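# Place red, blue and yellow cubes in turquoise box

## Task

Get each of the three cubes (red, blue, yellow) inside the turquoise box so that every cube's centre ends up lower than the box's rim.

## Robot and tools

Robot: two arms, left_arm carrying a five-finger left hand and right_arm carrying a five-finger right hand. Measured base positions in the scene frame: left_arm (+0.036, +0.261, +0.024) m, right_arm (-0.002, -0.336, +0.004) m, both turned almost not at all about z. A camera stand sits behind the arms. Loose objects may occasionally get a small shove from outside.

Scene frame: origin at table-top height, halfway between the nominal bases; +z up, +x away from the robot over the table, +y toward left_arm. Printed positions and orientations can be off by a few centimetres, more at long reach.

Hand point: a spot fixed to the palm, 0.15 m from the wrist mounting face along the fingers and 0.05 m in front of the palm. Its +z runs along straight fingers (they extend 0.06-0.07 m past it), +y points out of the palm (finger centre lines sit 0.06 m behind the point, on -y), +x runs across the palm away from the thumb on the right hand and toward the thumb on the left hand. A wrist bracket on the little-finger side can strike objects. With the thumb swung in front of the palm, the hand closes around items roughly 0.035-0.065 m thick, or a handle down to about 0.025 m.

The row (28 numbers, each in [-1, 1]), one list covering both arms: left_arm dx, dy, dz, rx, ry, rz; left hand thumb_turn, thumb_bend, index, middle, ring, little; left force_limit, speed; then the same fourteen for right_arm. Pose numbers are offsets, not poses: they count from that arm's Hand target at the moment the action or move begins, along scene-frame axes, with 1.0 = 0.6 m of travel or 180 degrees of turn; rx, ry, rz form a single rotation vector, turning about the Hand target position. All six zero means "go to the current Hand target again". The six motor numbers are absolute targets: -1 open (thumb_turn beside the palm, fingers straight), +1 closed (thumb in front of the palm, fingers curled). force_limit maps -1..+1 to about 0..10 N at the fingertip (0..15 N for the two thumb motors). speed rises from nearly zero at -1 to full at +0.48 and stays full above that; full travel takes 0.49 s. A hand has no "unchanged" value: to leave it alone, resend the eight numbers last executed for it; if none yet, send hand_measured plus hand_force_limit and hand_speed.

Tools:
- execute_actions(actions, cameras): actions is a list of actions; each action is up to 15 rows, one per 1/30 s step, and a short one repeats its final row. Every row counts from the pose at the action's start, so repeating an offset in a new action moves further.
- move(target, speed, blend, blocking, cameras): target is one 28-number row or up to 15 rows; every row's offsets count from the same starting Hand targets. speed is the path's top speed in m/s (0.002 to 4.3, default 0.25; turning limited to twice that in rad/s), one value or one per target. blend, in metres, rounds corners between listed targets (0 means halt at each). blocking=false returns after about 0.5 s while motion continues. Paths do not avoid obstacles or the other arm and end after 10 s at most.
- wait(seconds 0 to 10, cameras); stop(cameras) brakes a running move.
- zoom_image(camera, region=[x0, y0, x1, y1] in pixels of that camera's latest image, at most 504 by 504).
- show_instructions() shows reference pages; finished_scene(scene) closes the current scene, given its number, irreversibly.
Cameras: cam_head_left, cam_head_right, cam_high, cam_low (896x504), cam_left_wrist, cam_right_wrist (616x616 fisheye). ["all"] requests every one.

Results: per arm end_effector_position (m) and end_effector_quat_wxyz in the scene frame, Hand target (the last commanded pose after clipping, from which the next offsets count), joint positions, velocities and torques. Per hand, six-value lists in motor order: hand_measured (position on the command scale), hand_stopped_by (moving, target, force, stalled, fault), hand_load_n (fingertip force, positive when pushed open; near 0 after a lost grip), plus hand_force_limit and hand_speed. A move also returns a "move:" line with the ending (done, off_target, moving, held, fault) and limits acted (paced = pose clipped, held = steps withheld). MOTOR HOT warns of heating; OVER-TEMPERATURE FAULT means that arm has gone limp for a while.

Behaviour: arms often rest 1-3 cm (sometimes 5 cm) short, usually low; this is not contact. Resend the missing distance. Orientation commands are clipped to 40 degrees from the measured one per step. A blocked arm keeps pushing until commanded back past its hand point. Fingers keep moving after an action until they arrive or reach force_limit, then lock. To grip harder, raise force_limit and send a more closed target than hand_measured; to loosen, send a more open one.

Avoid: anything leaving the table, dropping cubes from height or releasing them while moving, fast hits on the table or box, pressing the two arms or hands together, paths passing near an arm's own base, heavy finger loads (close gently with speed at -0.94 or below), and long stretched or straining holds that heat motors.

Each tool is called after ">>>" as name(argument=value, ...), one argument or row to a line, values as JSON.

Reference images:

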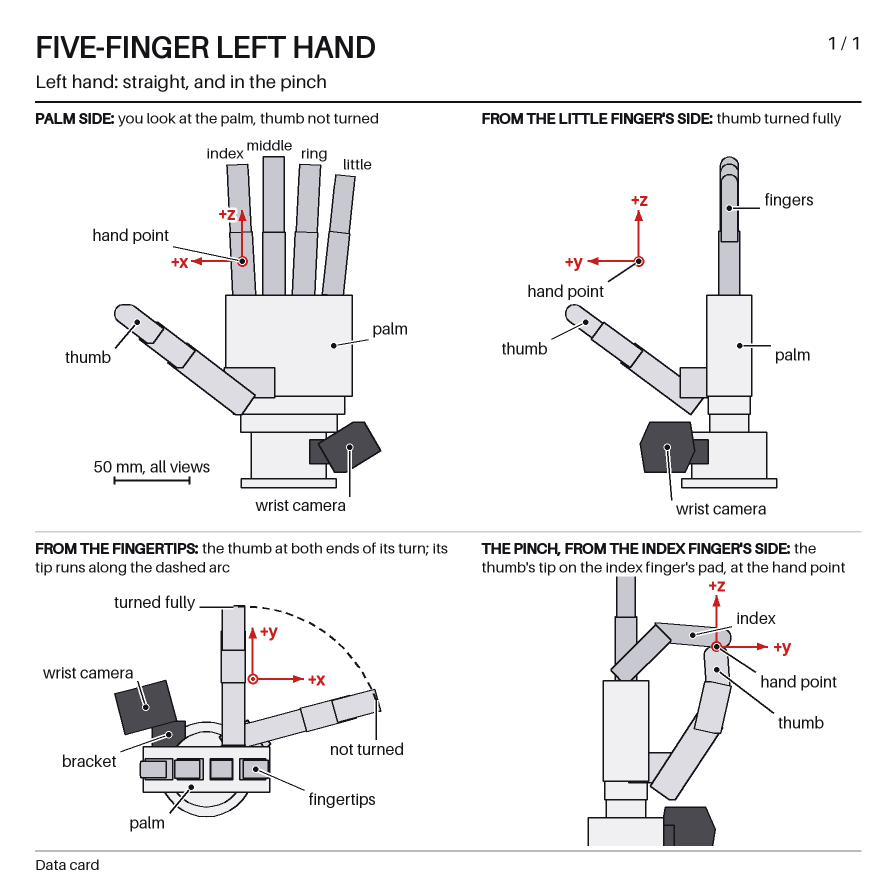

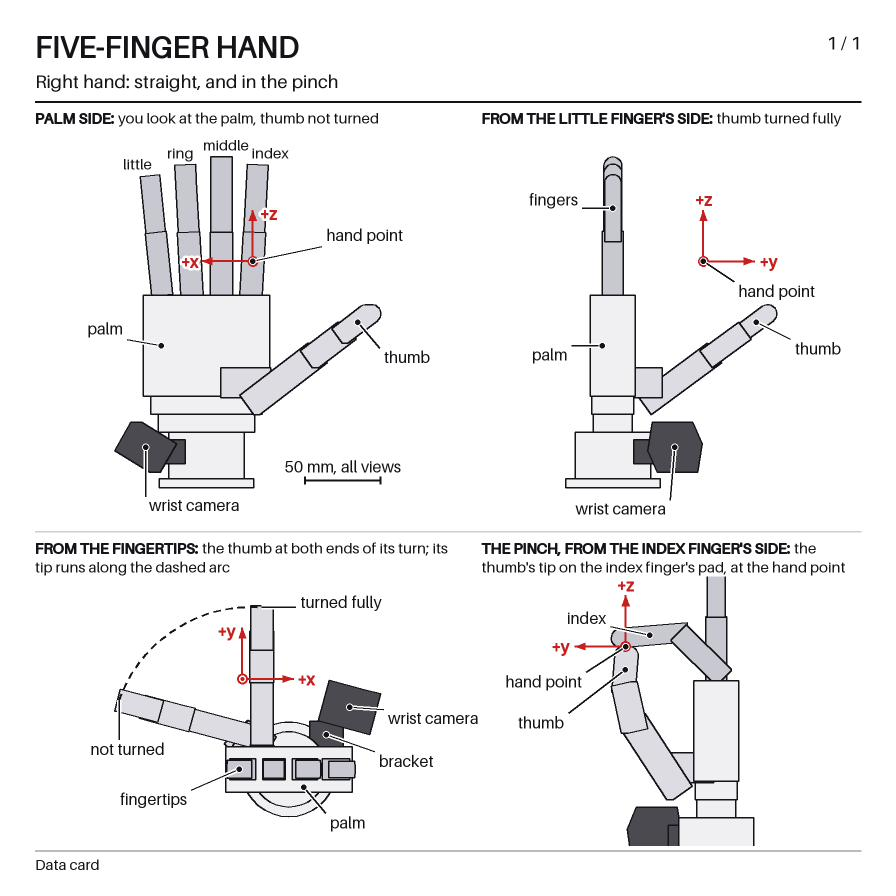

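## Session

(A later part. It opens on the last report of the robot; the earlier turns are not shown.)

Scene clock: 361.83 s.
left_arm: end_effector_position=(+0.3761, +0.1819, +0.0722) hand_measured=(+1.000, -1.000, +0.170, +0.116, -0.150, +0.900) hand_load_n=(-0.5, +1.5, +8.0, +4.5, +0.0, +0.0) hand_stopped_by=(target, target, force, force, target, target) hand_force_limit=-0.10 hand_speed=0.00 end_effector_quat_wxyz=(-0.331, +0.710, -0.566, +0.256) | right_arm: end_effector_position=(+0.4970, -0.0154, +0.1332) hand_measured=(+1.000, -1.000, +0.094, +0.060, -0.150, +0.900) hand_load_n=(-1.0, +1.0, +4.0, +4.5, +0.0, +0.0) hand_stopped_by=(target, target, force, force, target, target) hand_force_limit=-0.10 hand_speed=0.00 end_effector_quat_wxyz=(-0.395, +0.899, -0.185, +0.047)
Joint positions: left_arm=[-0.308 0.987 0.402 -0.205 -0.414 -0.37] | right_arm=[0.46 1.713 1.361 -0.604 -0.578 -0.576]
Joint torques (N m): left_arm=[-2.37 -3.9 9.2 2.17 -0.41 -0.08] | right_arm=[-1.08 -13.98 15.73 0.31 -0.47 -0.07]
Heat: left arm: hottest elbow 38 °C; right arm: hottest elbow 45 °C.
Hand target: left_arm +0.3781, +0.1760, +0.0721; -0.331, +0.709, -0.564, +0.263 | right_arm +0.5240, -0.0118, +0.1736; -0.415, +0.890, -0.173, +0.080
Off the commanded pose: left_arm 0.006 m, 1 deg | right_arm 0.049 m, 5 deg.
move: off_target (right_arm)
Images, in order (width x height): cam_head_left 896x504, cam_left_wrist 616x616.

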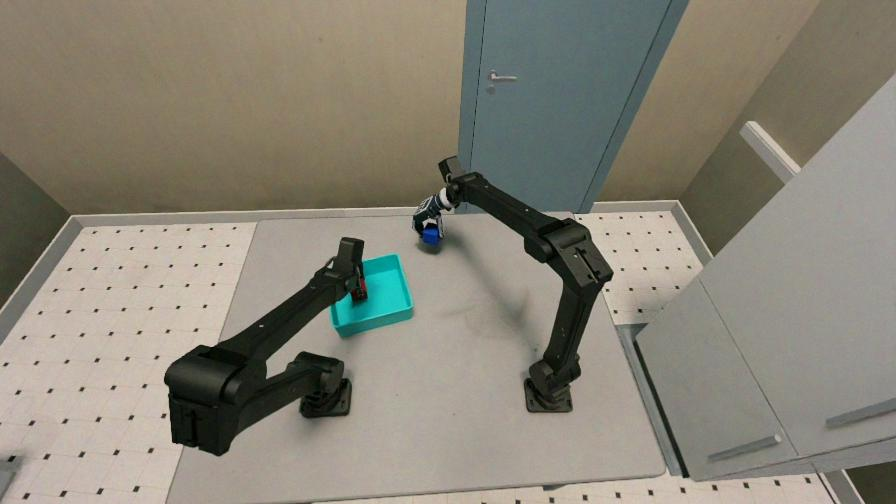

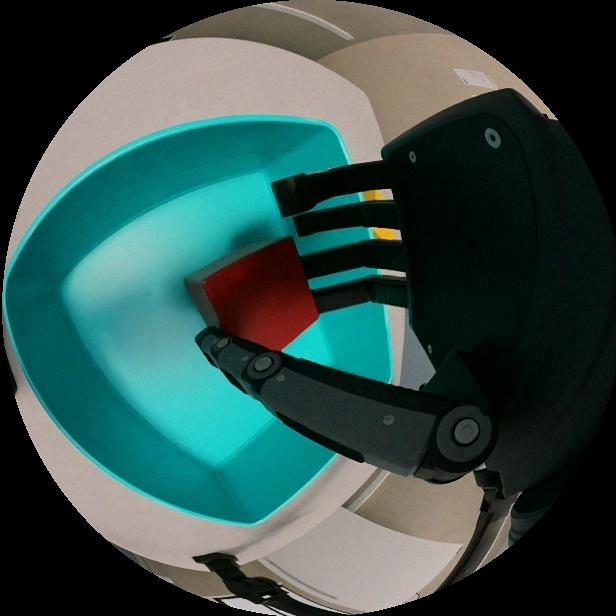

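>>> move(
  target=[
    [0,0,-0.012,0,0,0,1,-1,0.4,0.4,-0.15,0.9,-0.1,0, 0,0,0,0,0,0,1,-1,0.4,0.4,-0.15,0.9,-0.1,0],
    [0,0,-0.012,0,0,0,1,-1,-0.15,-0.15,-0.15,0.9,-0.1,-0.6, 0,0,0,0,0,0,1,-1,0.4,0.4,-0.15,0.9,-0.1,0],
    [0,0,0.18,0,0,0,1,-1,-0.15,-0.15,-0.15,0.9,-0.1,-0.6, 0,0,0,0,0,0,1,-1,0.4,0.4,-0.15,0.9,-0.1,0],
  ],
  speed=0.12,
  cameras=["all"],
)

>>> zoom_image(
  camera="cam_head_left",
  region=[300, 220, 440, 350],
)

Scene clock: 370.10 s.
left_arm: end_effector_position=(+0.3598, +0.1872, +0.1440) hand_measured=(+1.000, -1.000, -0.150, -0.150, -0.150, +0.900) hand_load_n=(+0.0, +0.0, +0.0, +0.0, +0.0, +0.5) hand_stopped_by=(target, target, target, target, target, target) hand_force_limit=-0.10 hand_speed=-0.60 end_effector_quat_wxyz=(-0.323, +0.714, -0.576, +0.232) | right_arm: end_effector_position=(+0.4970, -0.0154, +0.1332) hand_measured=(+1.000, -1.000, +0.094, +0.060, -0.150, +0.900) hand_load_n=(-1.0, +1.0, +3.5, +5.0, +0.0, +0.0) hand_stopped_by=(target, target, force, force, target, target) hand_force_limit=-0.10 hand_speed=0.00 end_effector_quat_wxyz=(-0.395, +0.899, -0.185, +0.047)
Joint positions: left_arm=[-0.308 0.828 0.558 -0.574 -0.415 -0.371] | right_arm=[0.46 1.713 1.361 -0.604 -0.578 -0.576]
Joint torques (N m): left_arm=[-2.32 -4.42 16.23 1.05 -0.35 -0.07] | right_arm=[-1.32 -13.74 15.71 0.32 -0.45 -0.06]
Heat: left arm: hottest elbow 38 °C; right arm: hottest elbow 46 °C.
Hand target: left_arm +0.3781, +0.1760, +0.1802; -0.331, +0.709, -0.564, +0.263 | right_arm +0.5240, -0.0118, +0.1736; -0.415, +0.890, -0.173, +0.080
Off the commanded pose: left_arm 0.042 m, 4 deg | right_arm 0.049 m, 5 deg.
move: off_target (left_arm, right_arm)

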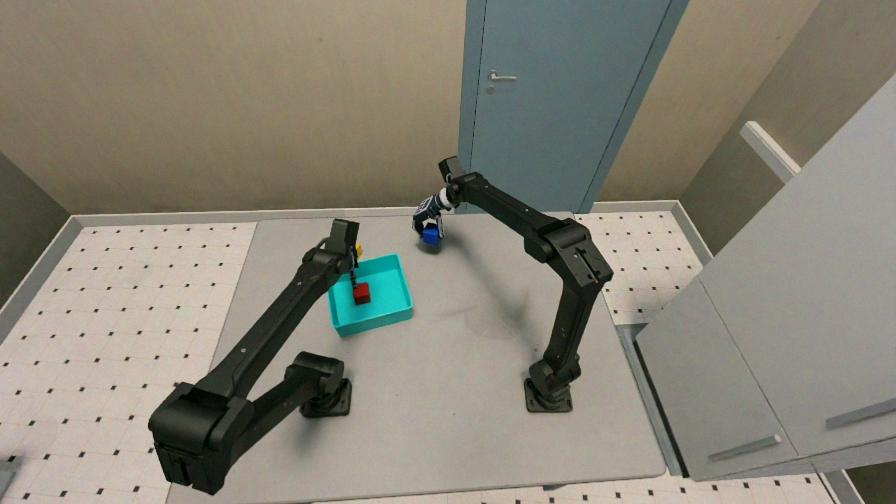

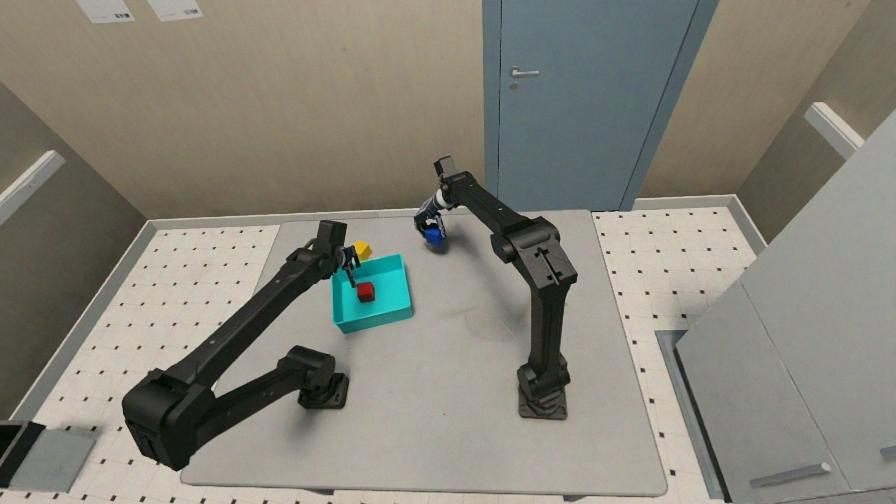

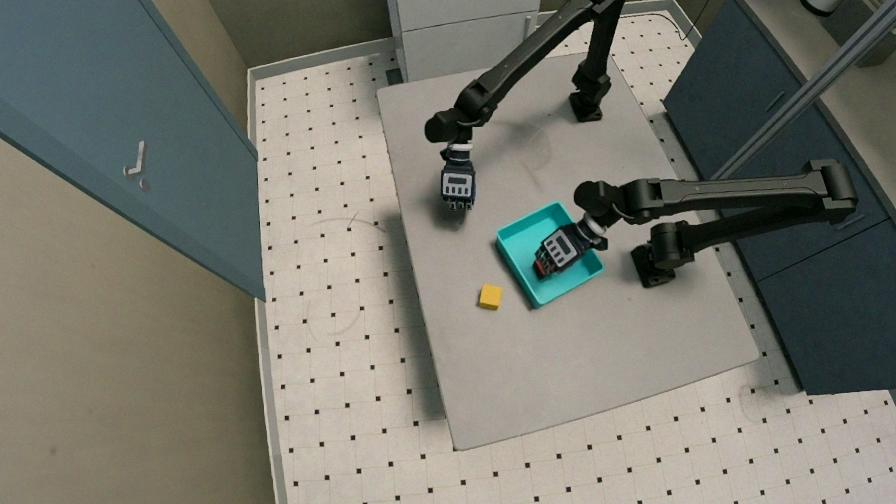

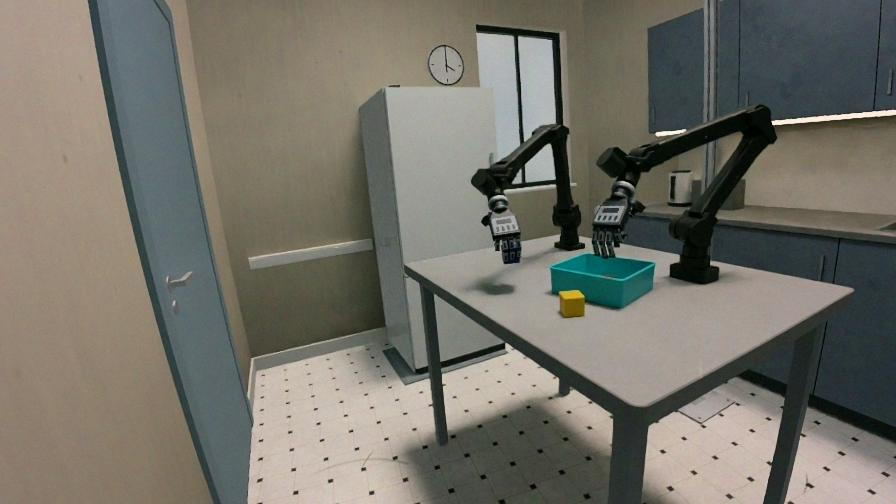

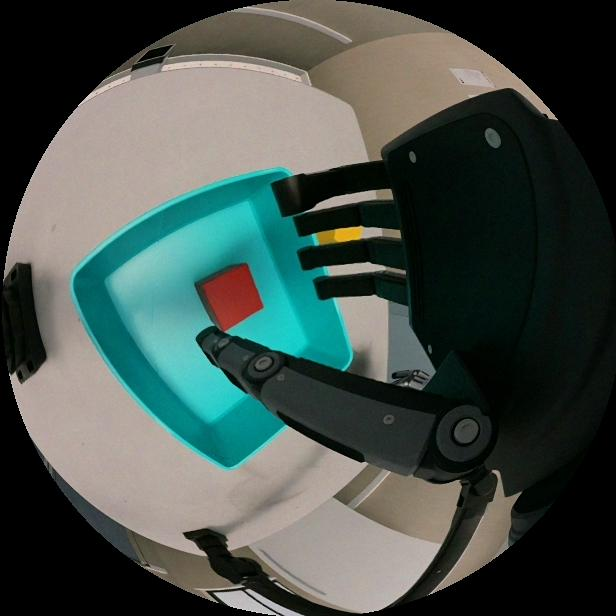

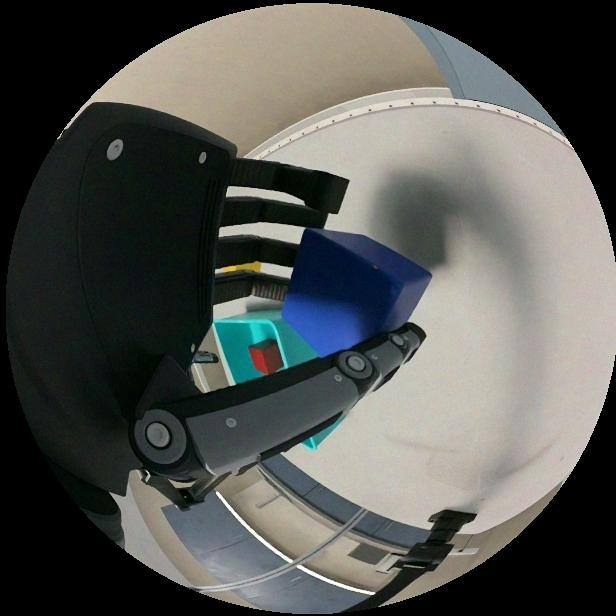

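Scaled by 3.600 from the camera's 896x504 image, which has a finer 1280x720 frame.

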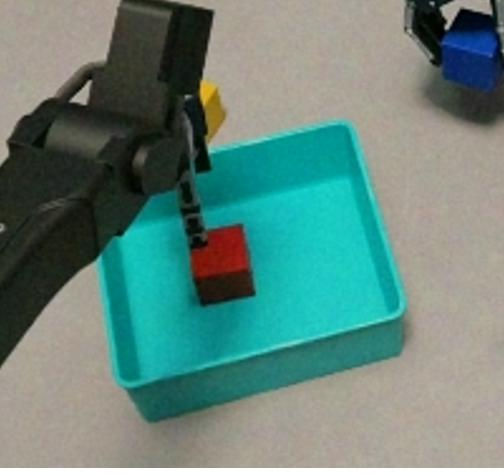

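>>> move(
  target=[
    [0.2557,0.0777,-0.03,0,0,-0.261,1,-1,-0.35,-0.35,-0.35,0.9,-0.1,0, 0,0,0.06,0,0,0,1,-1,0.4,0.4,0,0.9,-0.1,0],
    [0.2557,0.0777,-0.05,0,0,-0.261,1,-1,-0.35,-0.35,-0.35,0.9,-0.1,0, -0.3807,0.2042,0.05,0,0,0.194,1,-1,0.4,0.4,0,0.9,-0.1,0],
  ],
  speed=0.18,
  cameras=["all"],
)

>>> zoom_image(
  camera="cam_head_left",
  region=[290, 200, 450, 350],
)

>>> zoom_image(
  camera="cam_high",
  region=[440, 180, 640, 340],
)

Scene clock: 402.27 s.
left_arm: end_effector_position=(+0.5088, +0.2136, +0.1342) hand_measured=(+1.000, -1.000, -0.350, -0.350, -0.350, +0.900) hand_load_n=(+0.0, +0.0, +0.0, +0.0, +0.0, +0.0) hand_stopped_by=(target, target, target, target, target, target) hand_force_limit=-0.10 hand_speed=0.00 end_effector_quat_wxyz=(+0.175, -0.434, +0.804, -0.366) | right_arm: end_effector_position=(+0.3009, +0.1143, +0.1946) hand_measured=(+1.000, -1.000, +0.094, +0.060, +0.000, +0.900) hand_load_n=(-1.0, +1.0, +3.5, +4.5, +0.0, +0.0) hand_stopped_by=(target, target, force, force, target, target) hand_force_limit=-0.10 hand_speed=0.00 end_effector_quat_wxyz=(-0.416, +0.903, +0.094, -0.052)
Joint positions: left_arm=[0.113 1.398 0.926 -0.411 0.52 0.495] | right_arm=[0.833 1.574 1.352 -0.801 -0.709 -0.797]
Joint torques (N m): left_arm=[-0.38 -9.17 13.65 1.98 0.42 0.12] | right_arm=[0.44 -13.16 9.36 0.2 -0.59 -0.11]
Heat: left arm: hottest elbow 43 °C; right arm: hottest elbow 48 °C.
Hand target: left_arm +0.5315, +0.2224, +0.1502; +0.199, -0.425, +0.800, -0.374 | right_arm +0.2957, +0.1108, +0.2036; -0.420, +0.901, +0.102, -0.048
Off the commanded pose: left_arm 0.029 m, 3 deg | right_arm 0.011 m, 1 deg.
move: off_target (left_arm, right_arm)

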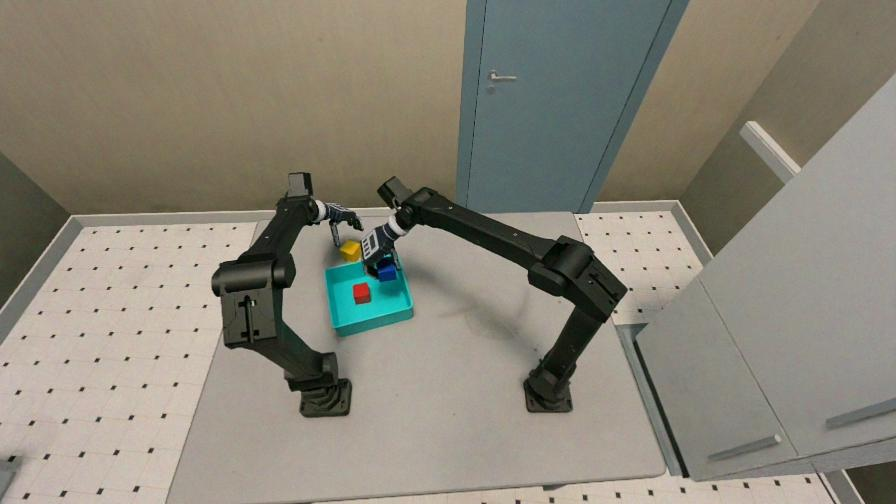

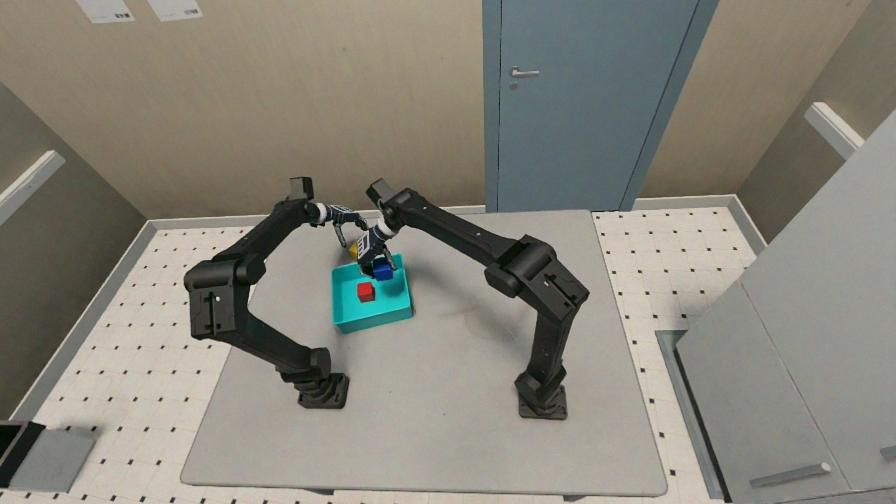

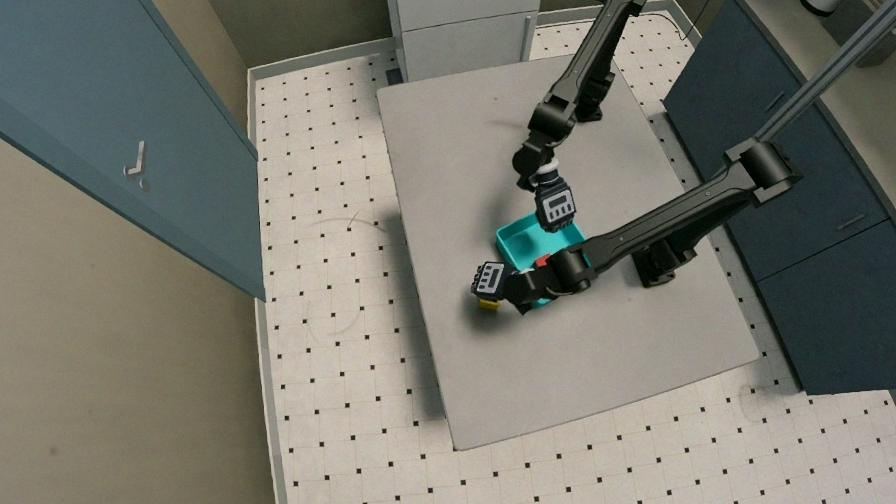

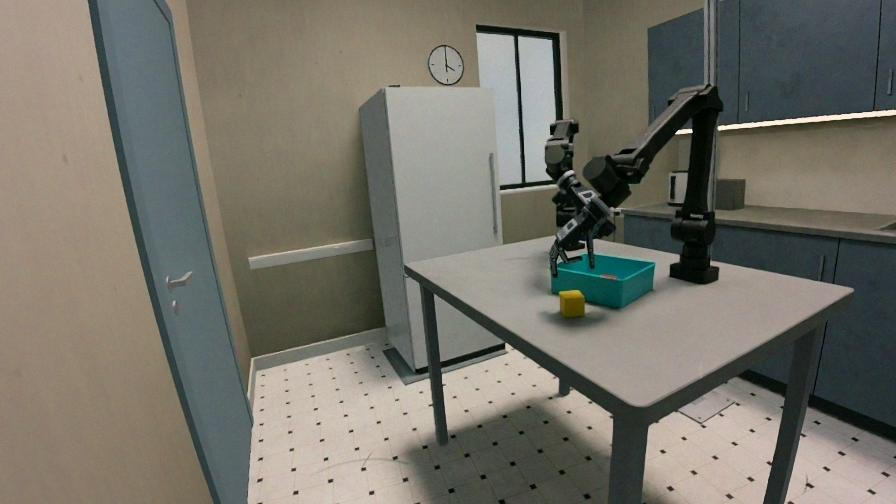

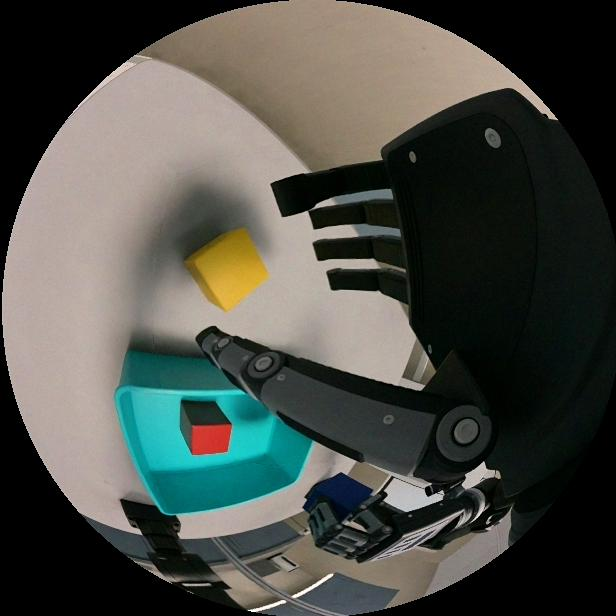

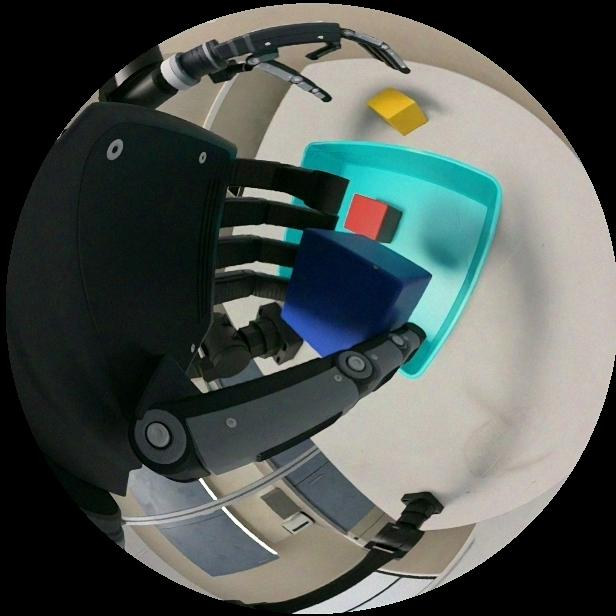

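Scaled by 3.150 from the camera's 896x504 image, which has a finer 1280x720 frame.

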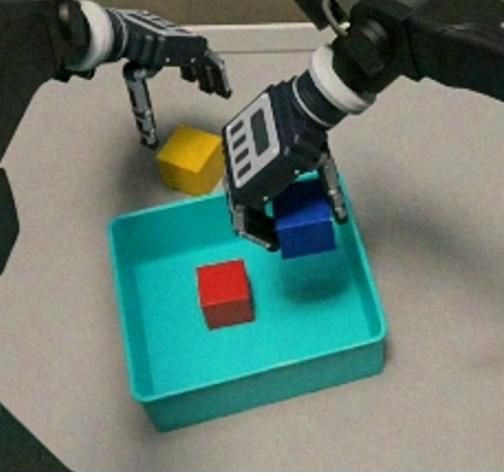

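Scaled by 2.520 from the camera's 896x504 image, which has a finer 1280x720 frame.

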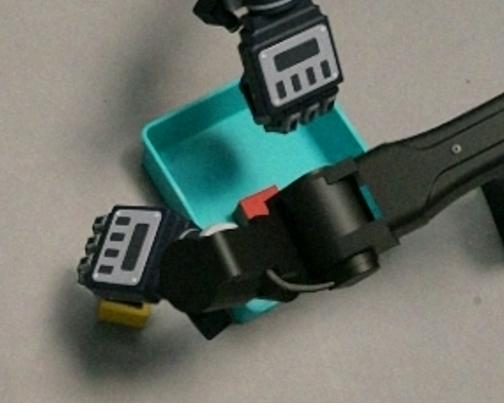

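>>> move(
  target=[0,0,-0.1,0,0,0,1,-1,-0.35,-0.35,-0.35,0.9,-0.1,0, -0.0163,-0.0037,-0.183,0,0,0,1,-1,0.4,0.4,0,0.9,-0.1,0],
  speed=0.12,
  cameras=["cam_head_left","cam_high","cam_low","cam_left_wrist","cam_right_wrist"],
)

>>> zoom_image(
  camera="cam_head_left",
  region=[290, 200, 450, 350],
)

>>> zoom_image(
  camera="cam_high",
  region=[440, 180, 640, 340],
)

Scene clock: 411.57 s.
left_arm: end_effector_position=(+0.5295, +0.2158, +0.0941) hand_measured=(+1.000, -1.000, -0.350, -0.350, -0.350, +0.900) hand_load_n=(+0.0, +0.0, +0.0, +0.0, +0.0, +0.0) hand_stopped_by=(target, target, target, target, target, target) hand_force_limit=-0.10 hand_speed=0.00 end_effector_quat_wxyz=(+0.194, -0.425, +0.801, -0.374) | right_arm: end_effector_position=(+0.2895, +0.1040, +0.0980) hand_measured=(+1.000, -1.000, +0.094, +0.060, +0.000, +0.900) hand_load_n=(-1.0, +1.0, +3.5, +4.5, +0.5, +0.0) hand_stopped_by=(target, target, force, force, target, target) hand_force_limit=-0.10 hand_speed=0.00 end_effector_quat_wxyz=(-0.418, +0.902, +0.096, -0.048)
Joint positions: left_arm=[0.113 1.493 0.889 -0.235 0.52 0.496] | right_arm=[0.835 1.619 1.134 -0.529 -0.706 -0.798]
Joint torques (N m): left_arm=[-0.38 -10.11 8.83 2.02 0.4 0.11] | right_arm=[0.79 -9.7 8.68 1.21 -0.46 0]
Heat: left arm: hottest elbow 44 °C; right arm: hottest elbow 46 °C.
Hand target: left_arm +0.5315, +0.2224, +0.0901; +0.199, -0.425, +0.800, -0.373 | right_arm +0.2858, +0.1086, +0.0938; -0.419, +0.901, +0.102, -0.048
Off the commanded pose: left_arm 0.008 m, 1 deg | right_arm 0.007 m, 1 deg.
move: done
Images, in order (width x height): cam_head_left 896x504, cam_high 896x504, cam_low 896x504, cam_left_wrist 616x616, cam_right_wrist 616x616.

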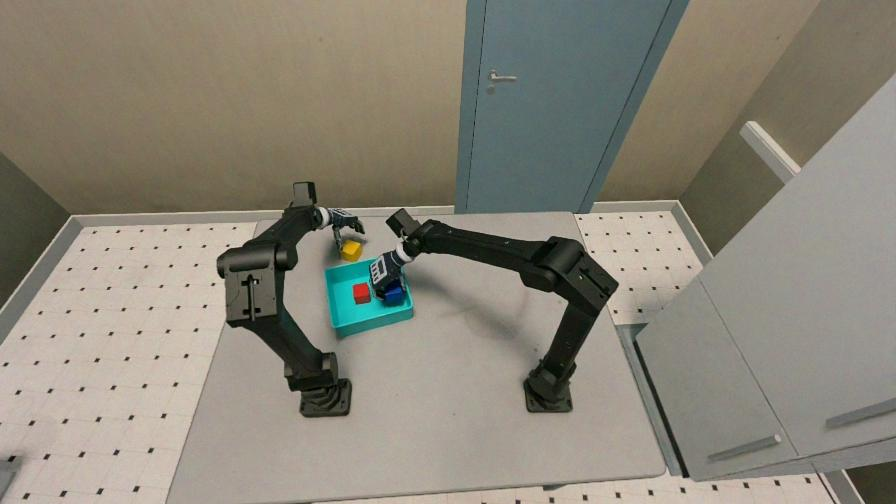

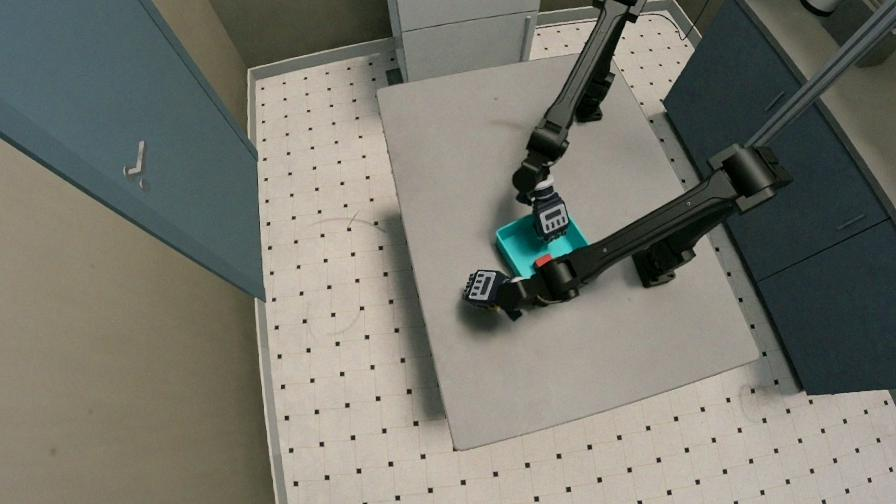

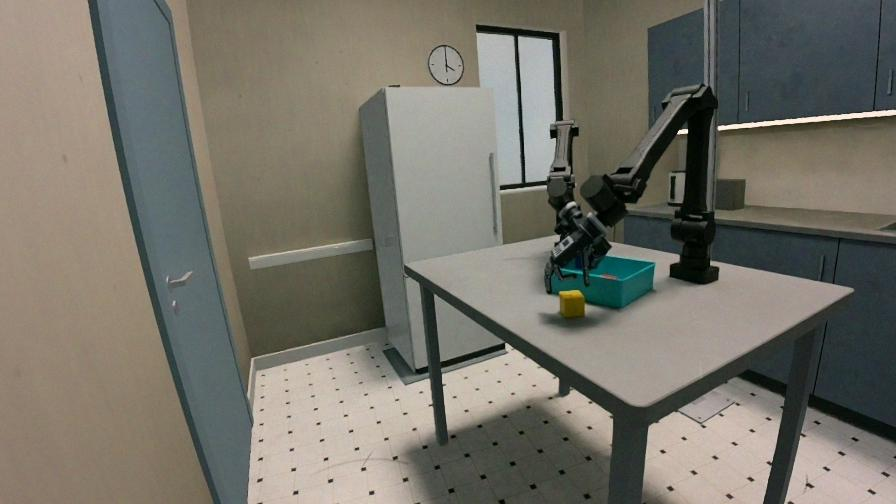

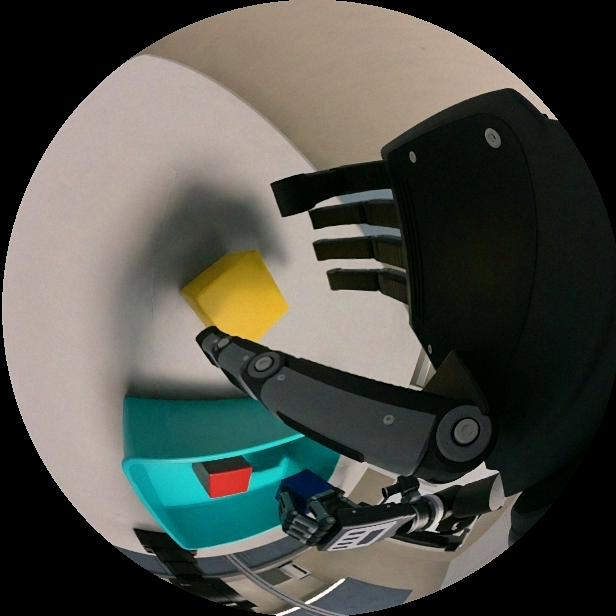

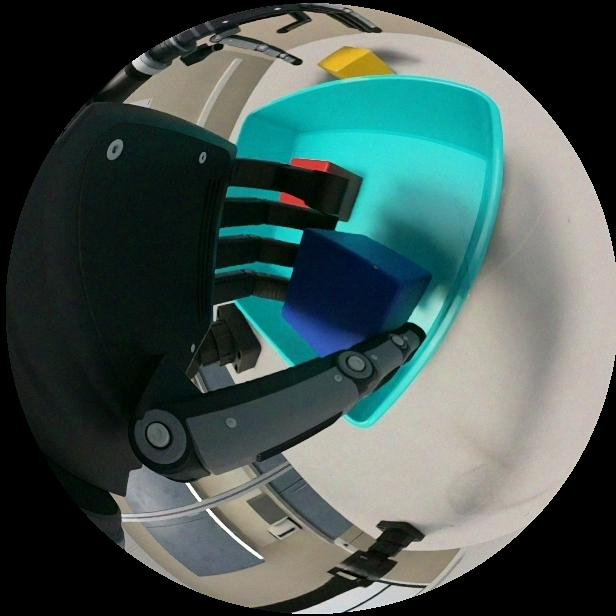

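Scaled by 3.150 from the camera's 896x504 image, which has a finer 1280x720 frame.

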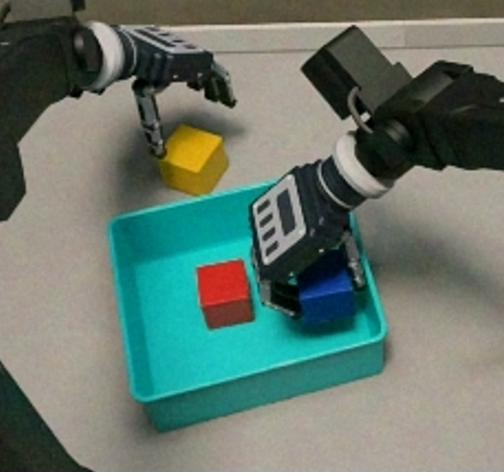

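Scaled by 2.520 from the camera's 896x504 image, which has a finer 1280x720 frame.

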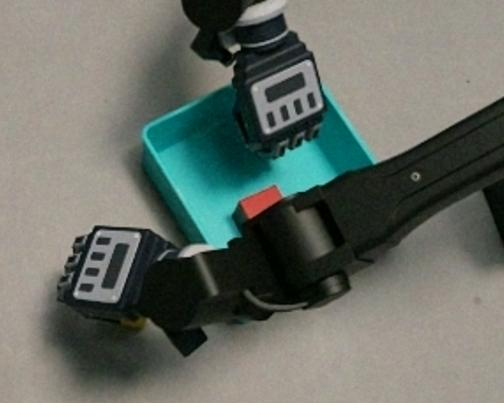

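>>> move(
  target=[
    [0,0,-0.07,0,0,0,1,-1,-0.35,-0.35,-0.35,0.9,-0.1,0, 0,0,-0.056,0,0,0,1,-1,0.4,0.4,0,0.9,-0.1,0],
    [0,0,-0.07,0,0,0,1,-1,-0.35,-0.35,-0.35,0.9,-0.1,0, 0,0,-0.056,0,0,0,1,-1,-0.12,-0.12,-0.1,0.9,-0.1,-0.6],
    [0,0,-0.07,0,0,0,1,-1,-0.35,-0.35,-0.35,0.9,-0.1,0, 0,0,0.18,0,0,0,1,-1,-0.12,-0.12,-0.1,0.9,-0.1,-0.6],
  ],
  speed=0.1,
  cameras=["cam_head_left","cam_high","cam_low","cam_left_wrist","cam_right_wrist"],
)

>>> zoom_image(
  camera="cam_head_left",
  region=[290, 200, 450, 350],
)

Scene clock: 425.10 s.
left_arm: end_effector_position=(+0.5295, +0.2158, +0.0512) hand_measured=(+1.000, -1.000, -0.350, -0.350, -0.350, +0.900) hand_load_n=(+0.0, +0.0, +0.0, +0.0, +0.0, +0.0) hand_stopped_by=(target, target, target, target, target, target) hand_force_limit=-0.10 hand_speed=0.00 end_effector_quat_wxyz=(+0.193, -0.426, +0.801, -0.373) | right_arm: end_effector_position=(+0.2750, +0.0914, +0.1680) hand_measured=(+1.000, -1.000, -0.120, -0.120, -0.100, +0.900) hand_load_n=(+0.0, +0.0, +0.0, +0.0, +0.0, +0.0) hand_stopped_by=(target, target, target, target, target, target) hand_force_limit=-0.10 hand_speed=-0.60 end_effector_quat_wxyz=(-0.401, +0.909, +0.087, -0.070)
Joint positions: left_arm=[0.113 1.573 0.841 -0.108 0.52 0.496] | right_arm=[0.838 1.533 1.241 -0.782 -0.706 -0.798]
Joint torques (N m): left_arm=[-0.38 -10.58 8.18 2.04 0.4 0.11] | right_arm=[0.56 -10.87 15.31 0.21 -0.51 0.02]
Heat: left arm: hottest elbow 42 °C; right arm: hottest elbow 45 °C.
Hand target: left_arm +0.5315, +0.2225, +0.0481; +0.199, -0.425, +0.800, -0.374 | right_arm +0.2859, +0.1086, +0.2019; -0.420, +0.901, +0.102, -0.048
Off the commanded pose: left_arm 0.008 m, 1 deg | right_arm 0.039 m, 4 deg.
move: off_target (right_arm)
Images, in order (width x height): cam_head_left 896x504, cam_high 896x504, cam_low 896x504, cam_left_wrist 616x616, cam_right_wrist 616x616.

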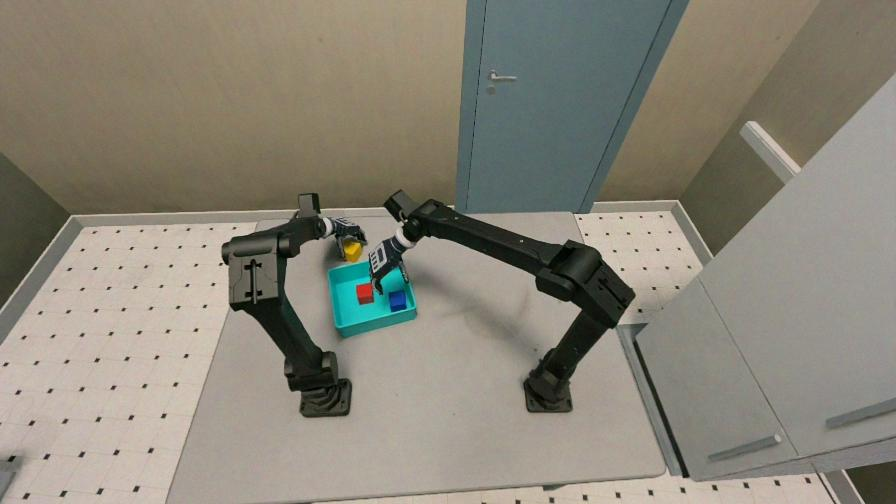

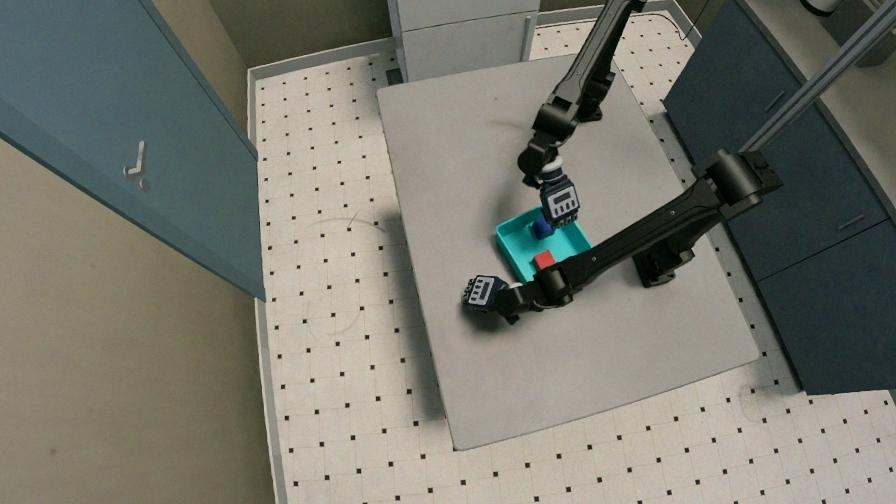

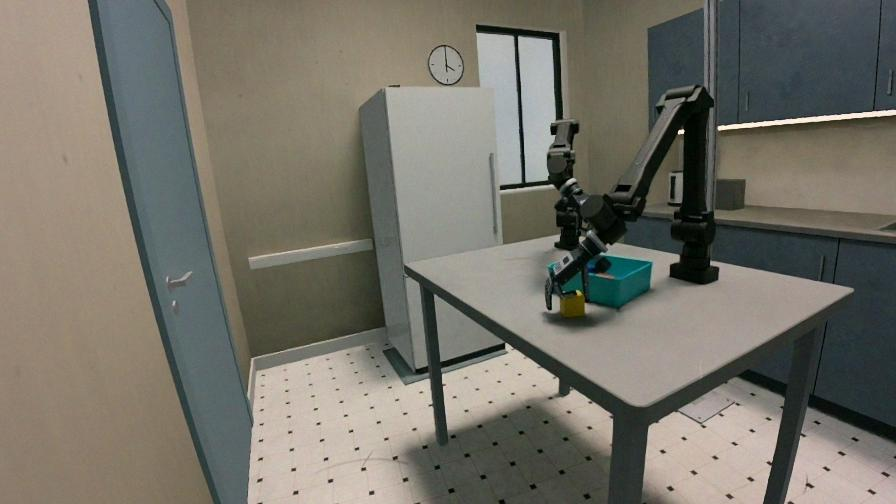

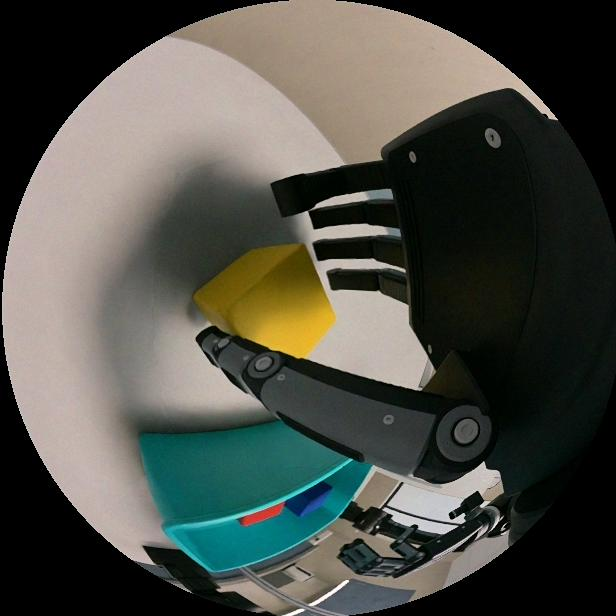

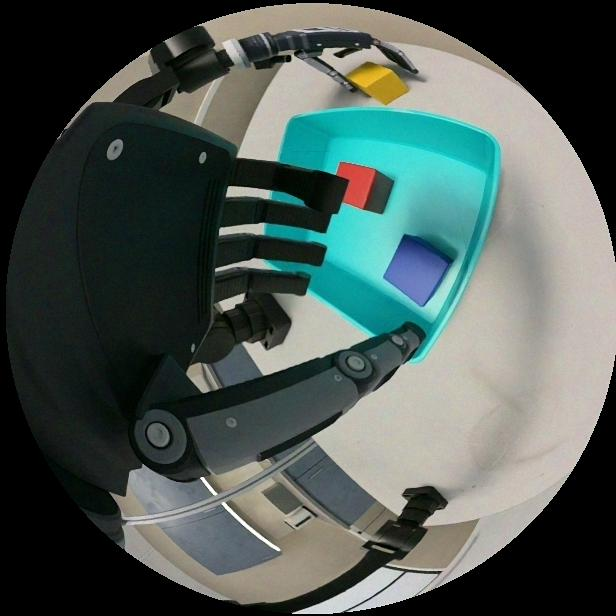

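Scaled by 3.150 from the camera's 896x504 image, which has a finer 1280x720 frame.

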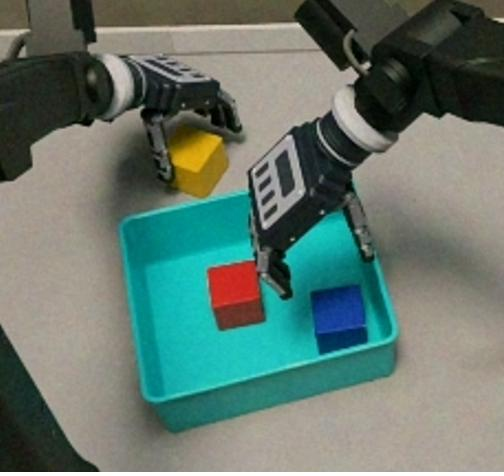

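>>> move(
  target=[
    [0,0,0,0,0,0,1,-1,0.4,0.4,-0.35,0.9,-0.1,-0.88, 0,0,0.02,0,0,0,1,-1,-0.12,-0.12,-0.1,0.9,-0.1,-0.6],
    [0,0,0,0,0,0,1,-1,0.4,0.4,-0.35,0.9,-0.1,-0.88, 0.0235,-0.348,0.03,0,0,0,1,-1,-0.12,-0.12,-0.1,0.9,-0.1,-0.6],
  ],
  speed=0.2,
  cameras=["cam_head_left","cam_high","cam_left_wrist"],
)

>>> zoom_image(
  camera="cam_head_left",
  region=[290, 200, 450, 350],
)

Scene clock: 434.70 s.
left_arm: end_effector_position=(+0.5295, +0.2157, +0.0512) hand_measured=(+1.000, -1.000, +0.072, +0.060, -0.350, +0.900) hand_load_n=(-3.0, +1.5, +7.5, +5.0, +0.0, +0.0) hand_stopped_by=(target, target, force, force, target, target) hand_force_limit=-0.10 hand_speed=-0.88 end_effector_quat_wxyz=(+0.193, -0.425, +0.801, -0.374) | right_arm: end_effector_position=(+0.2992, -0.0975, +0.2187) hand_measured=(+1.000, -1.000, -0.120, -0.120, -0.100, +0.900) hand_load_n=(+0.0, +0.0, +0.0, +0.0, +0.0, +0.0) hand_stopped_by=(target, target, target, target, target, target) hand_force_limit=-0.10 hand_speed=-0.60 end_effector_quat_wxyz=(-0.418, +0.901, +0.101, -0.049)
Joint positions: left_arm=[0.113 1.573 0.841 -0.108 0.52 0.496] | right_arm=[0.43 1.317 1.17 -1.257 -0.858 -1.347]
Joint torques (N m): left_arm=[-0.38 -10.52 8.2 2.06 0.39 0.11] | right_arm=[-0.56 -7.24 9.73 -0.51 -0.81 -0.13]
Heat: left arm: hottest elbow 41 °C; right arm: hottest elbow 46 °C.
Hand target: left_arm +0.5315, +0.2224, +0.0482; +0.199, -0.425, +0.800, -0.374 | right_arm +0.2999, -0.1002, +0.2199; -0.420, +0.901, +0.102, -0.048
Off the commanded pose: left_arm 0.008 m, 1 deg | right_arm 0.003 m, 0 deg.
move: done
Images, in order (width x height): cam_head_left 896x504, cam_high 896x504, cam_left_wrist 616x616.

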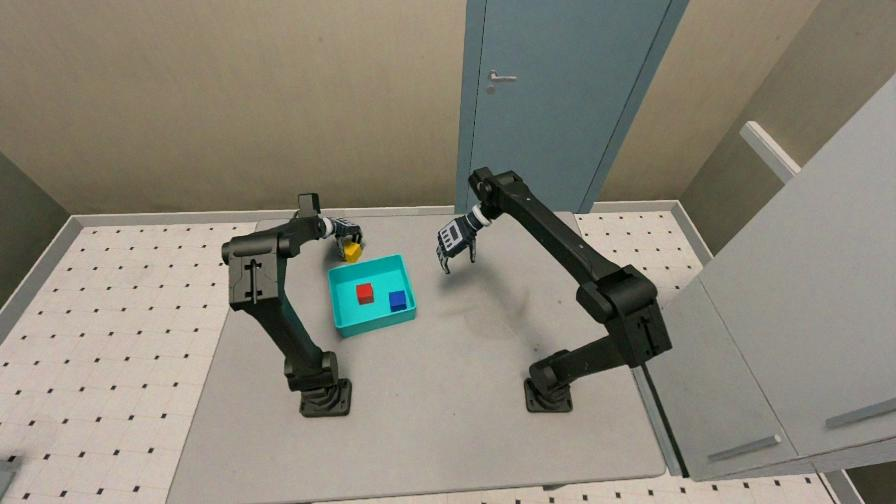

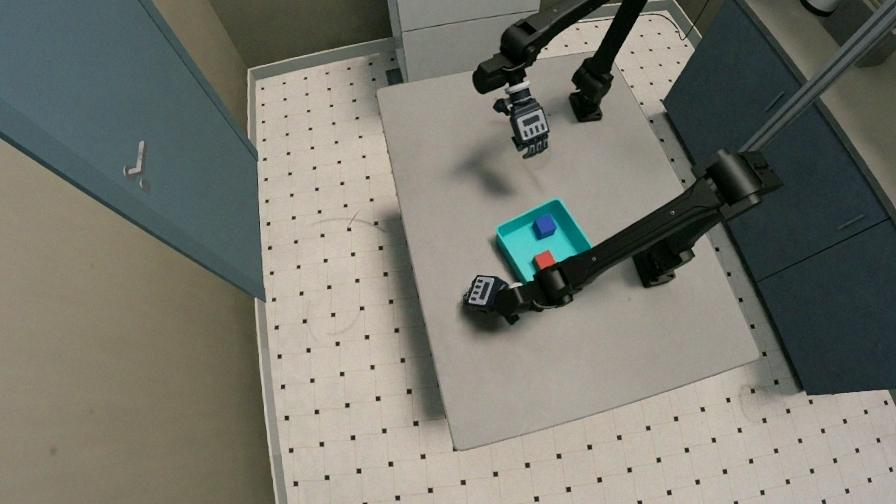

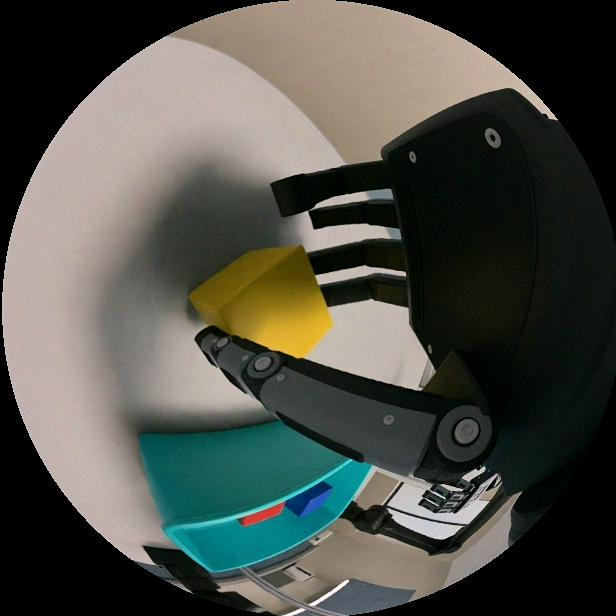

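Scaled by 3.150 from the camera's 896x504 image, which has a finer 1280x720 frame.

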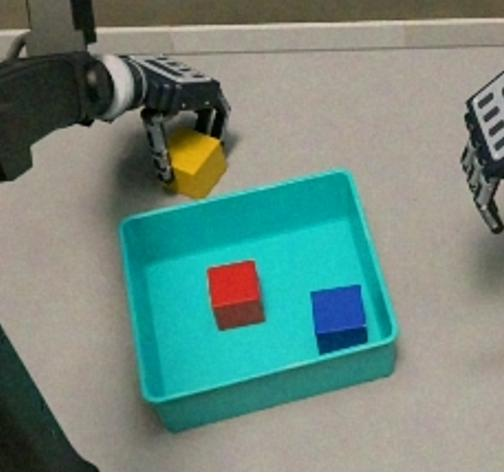

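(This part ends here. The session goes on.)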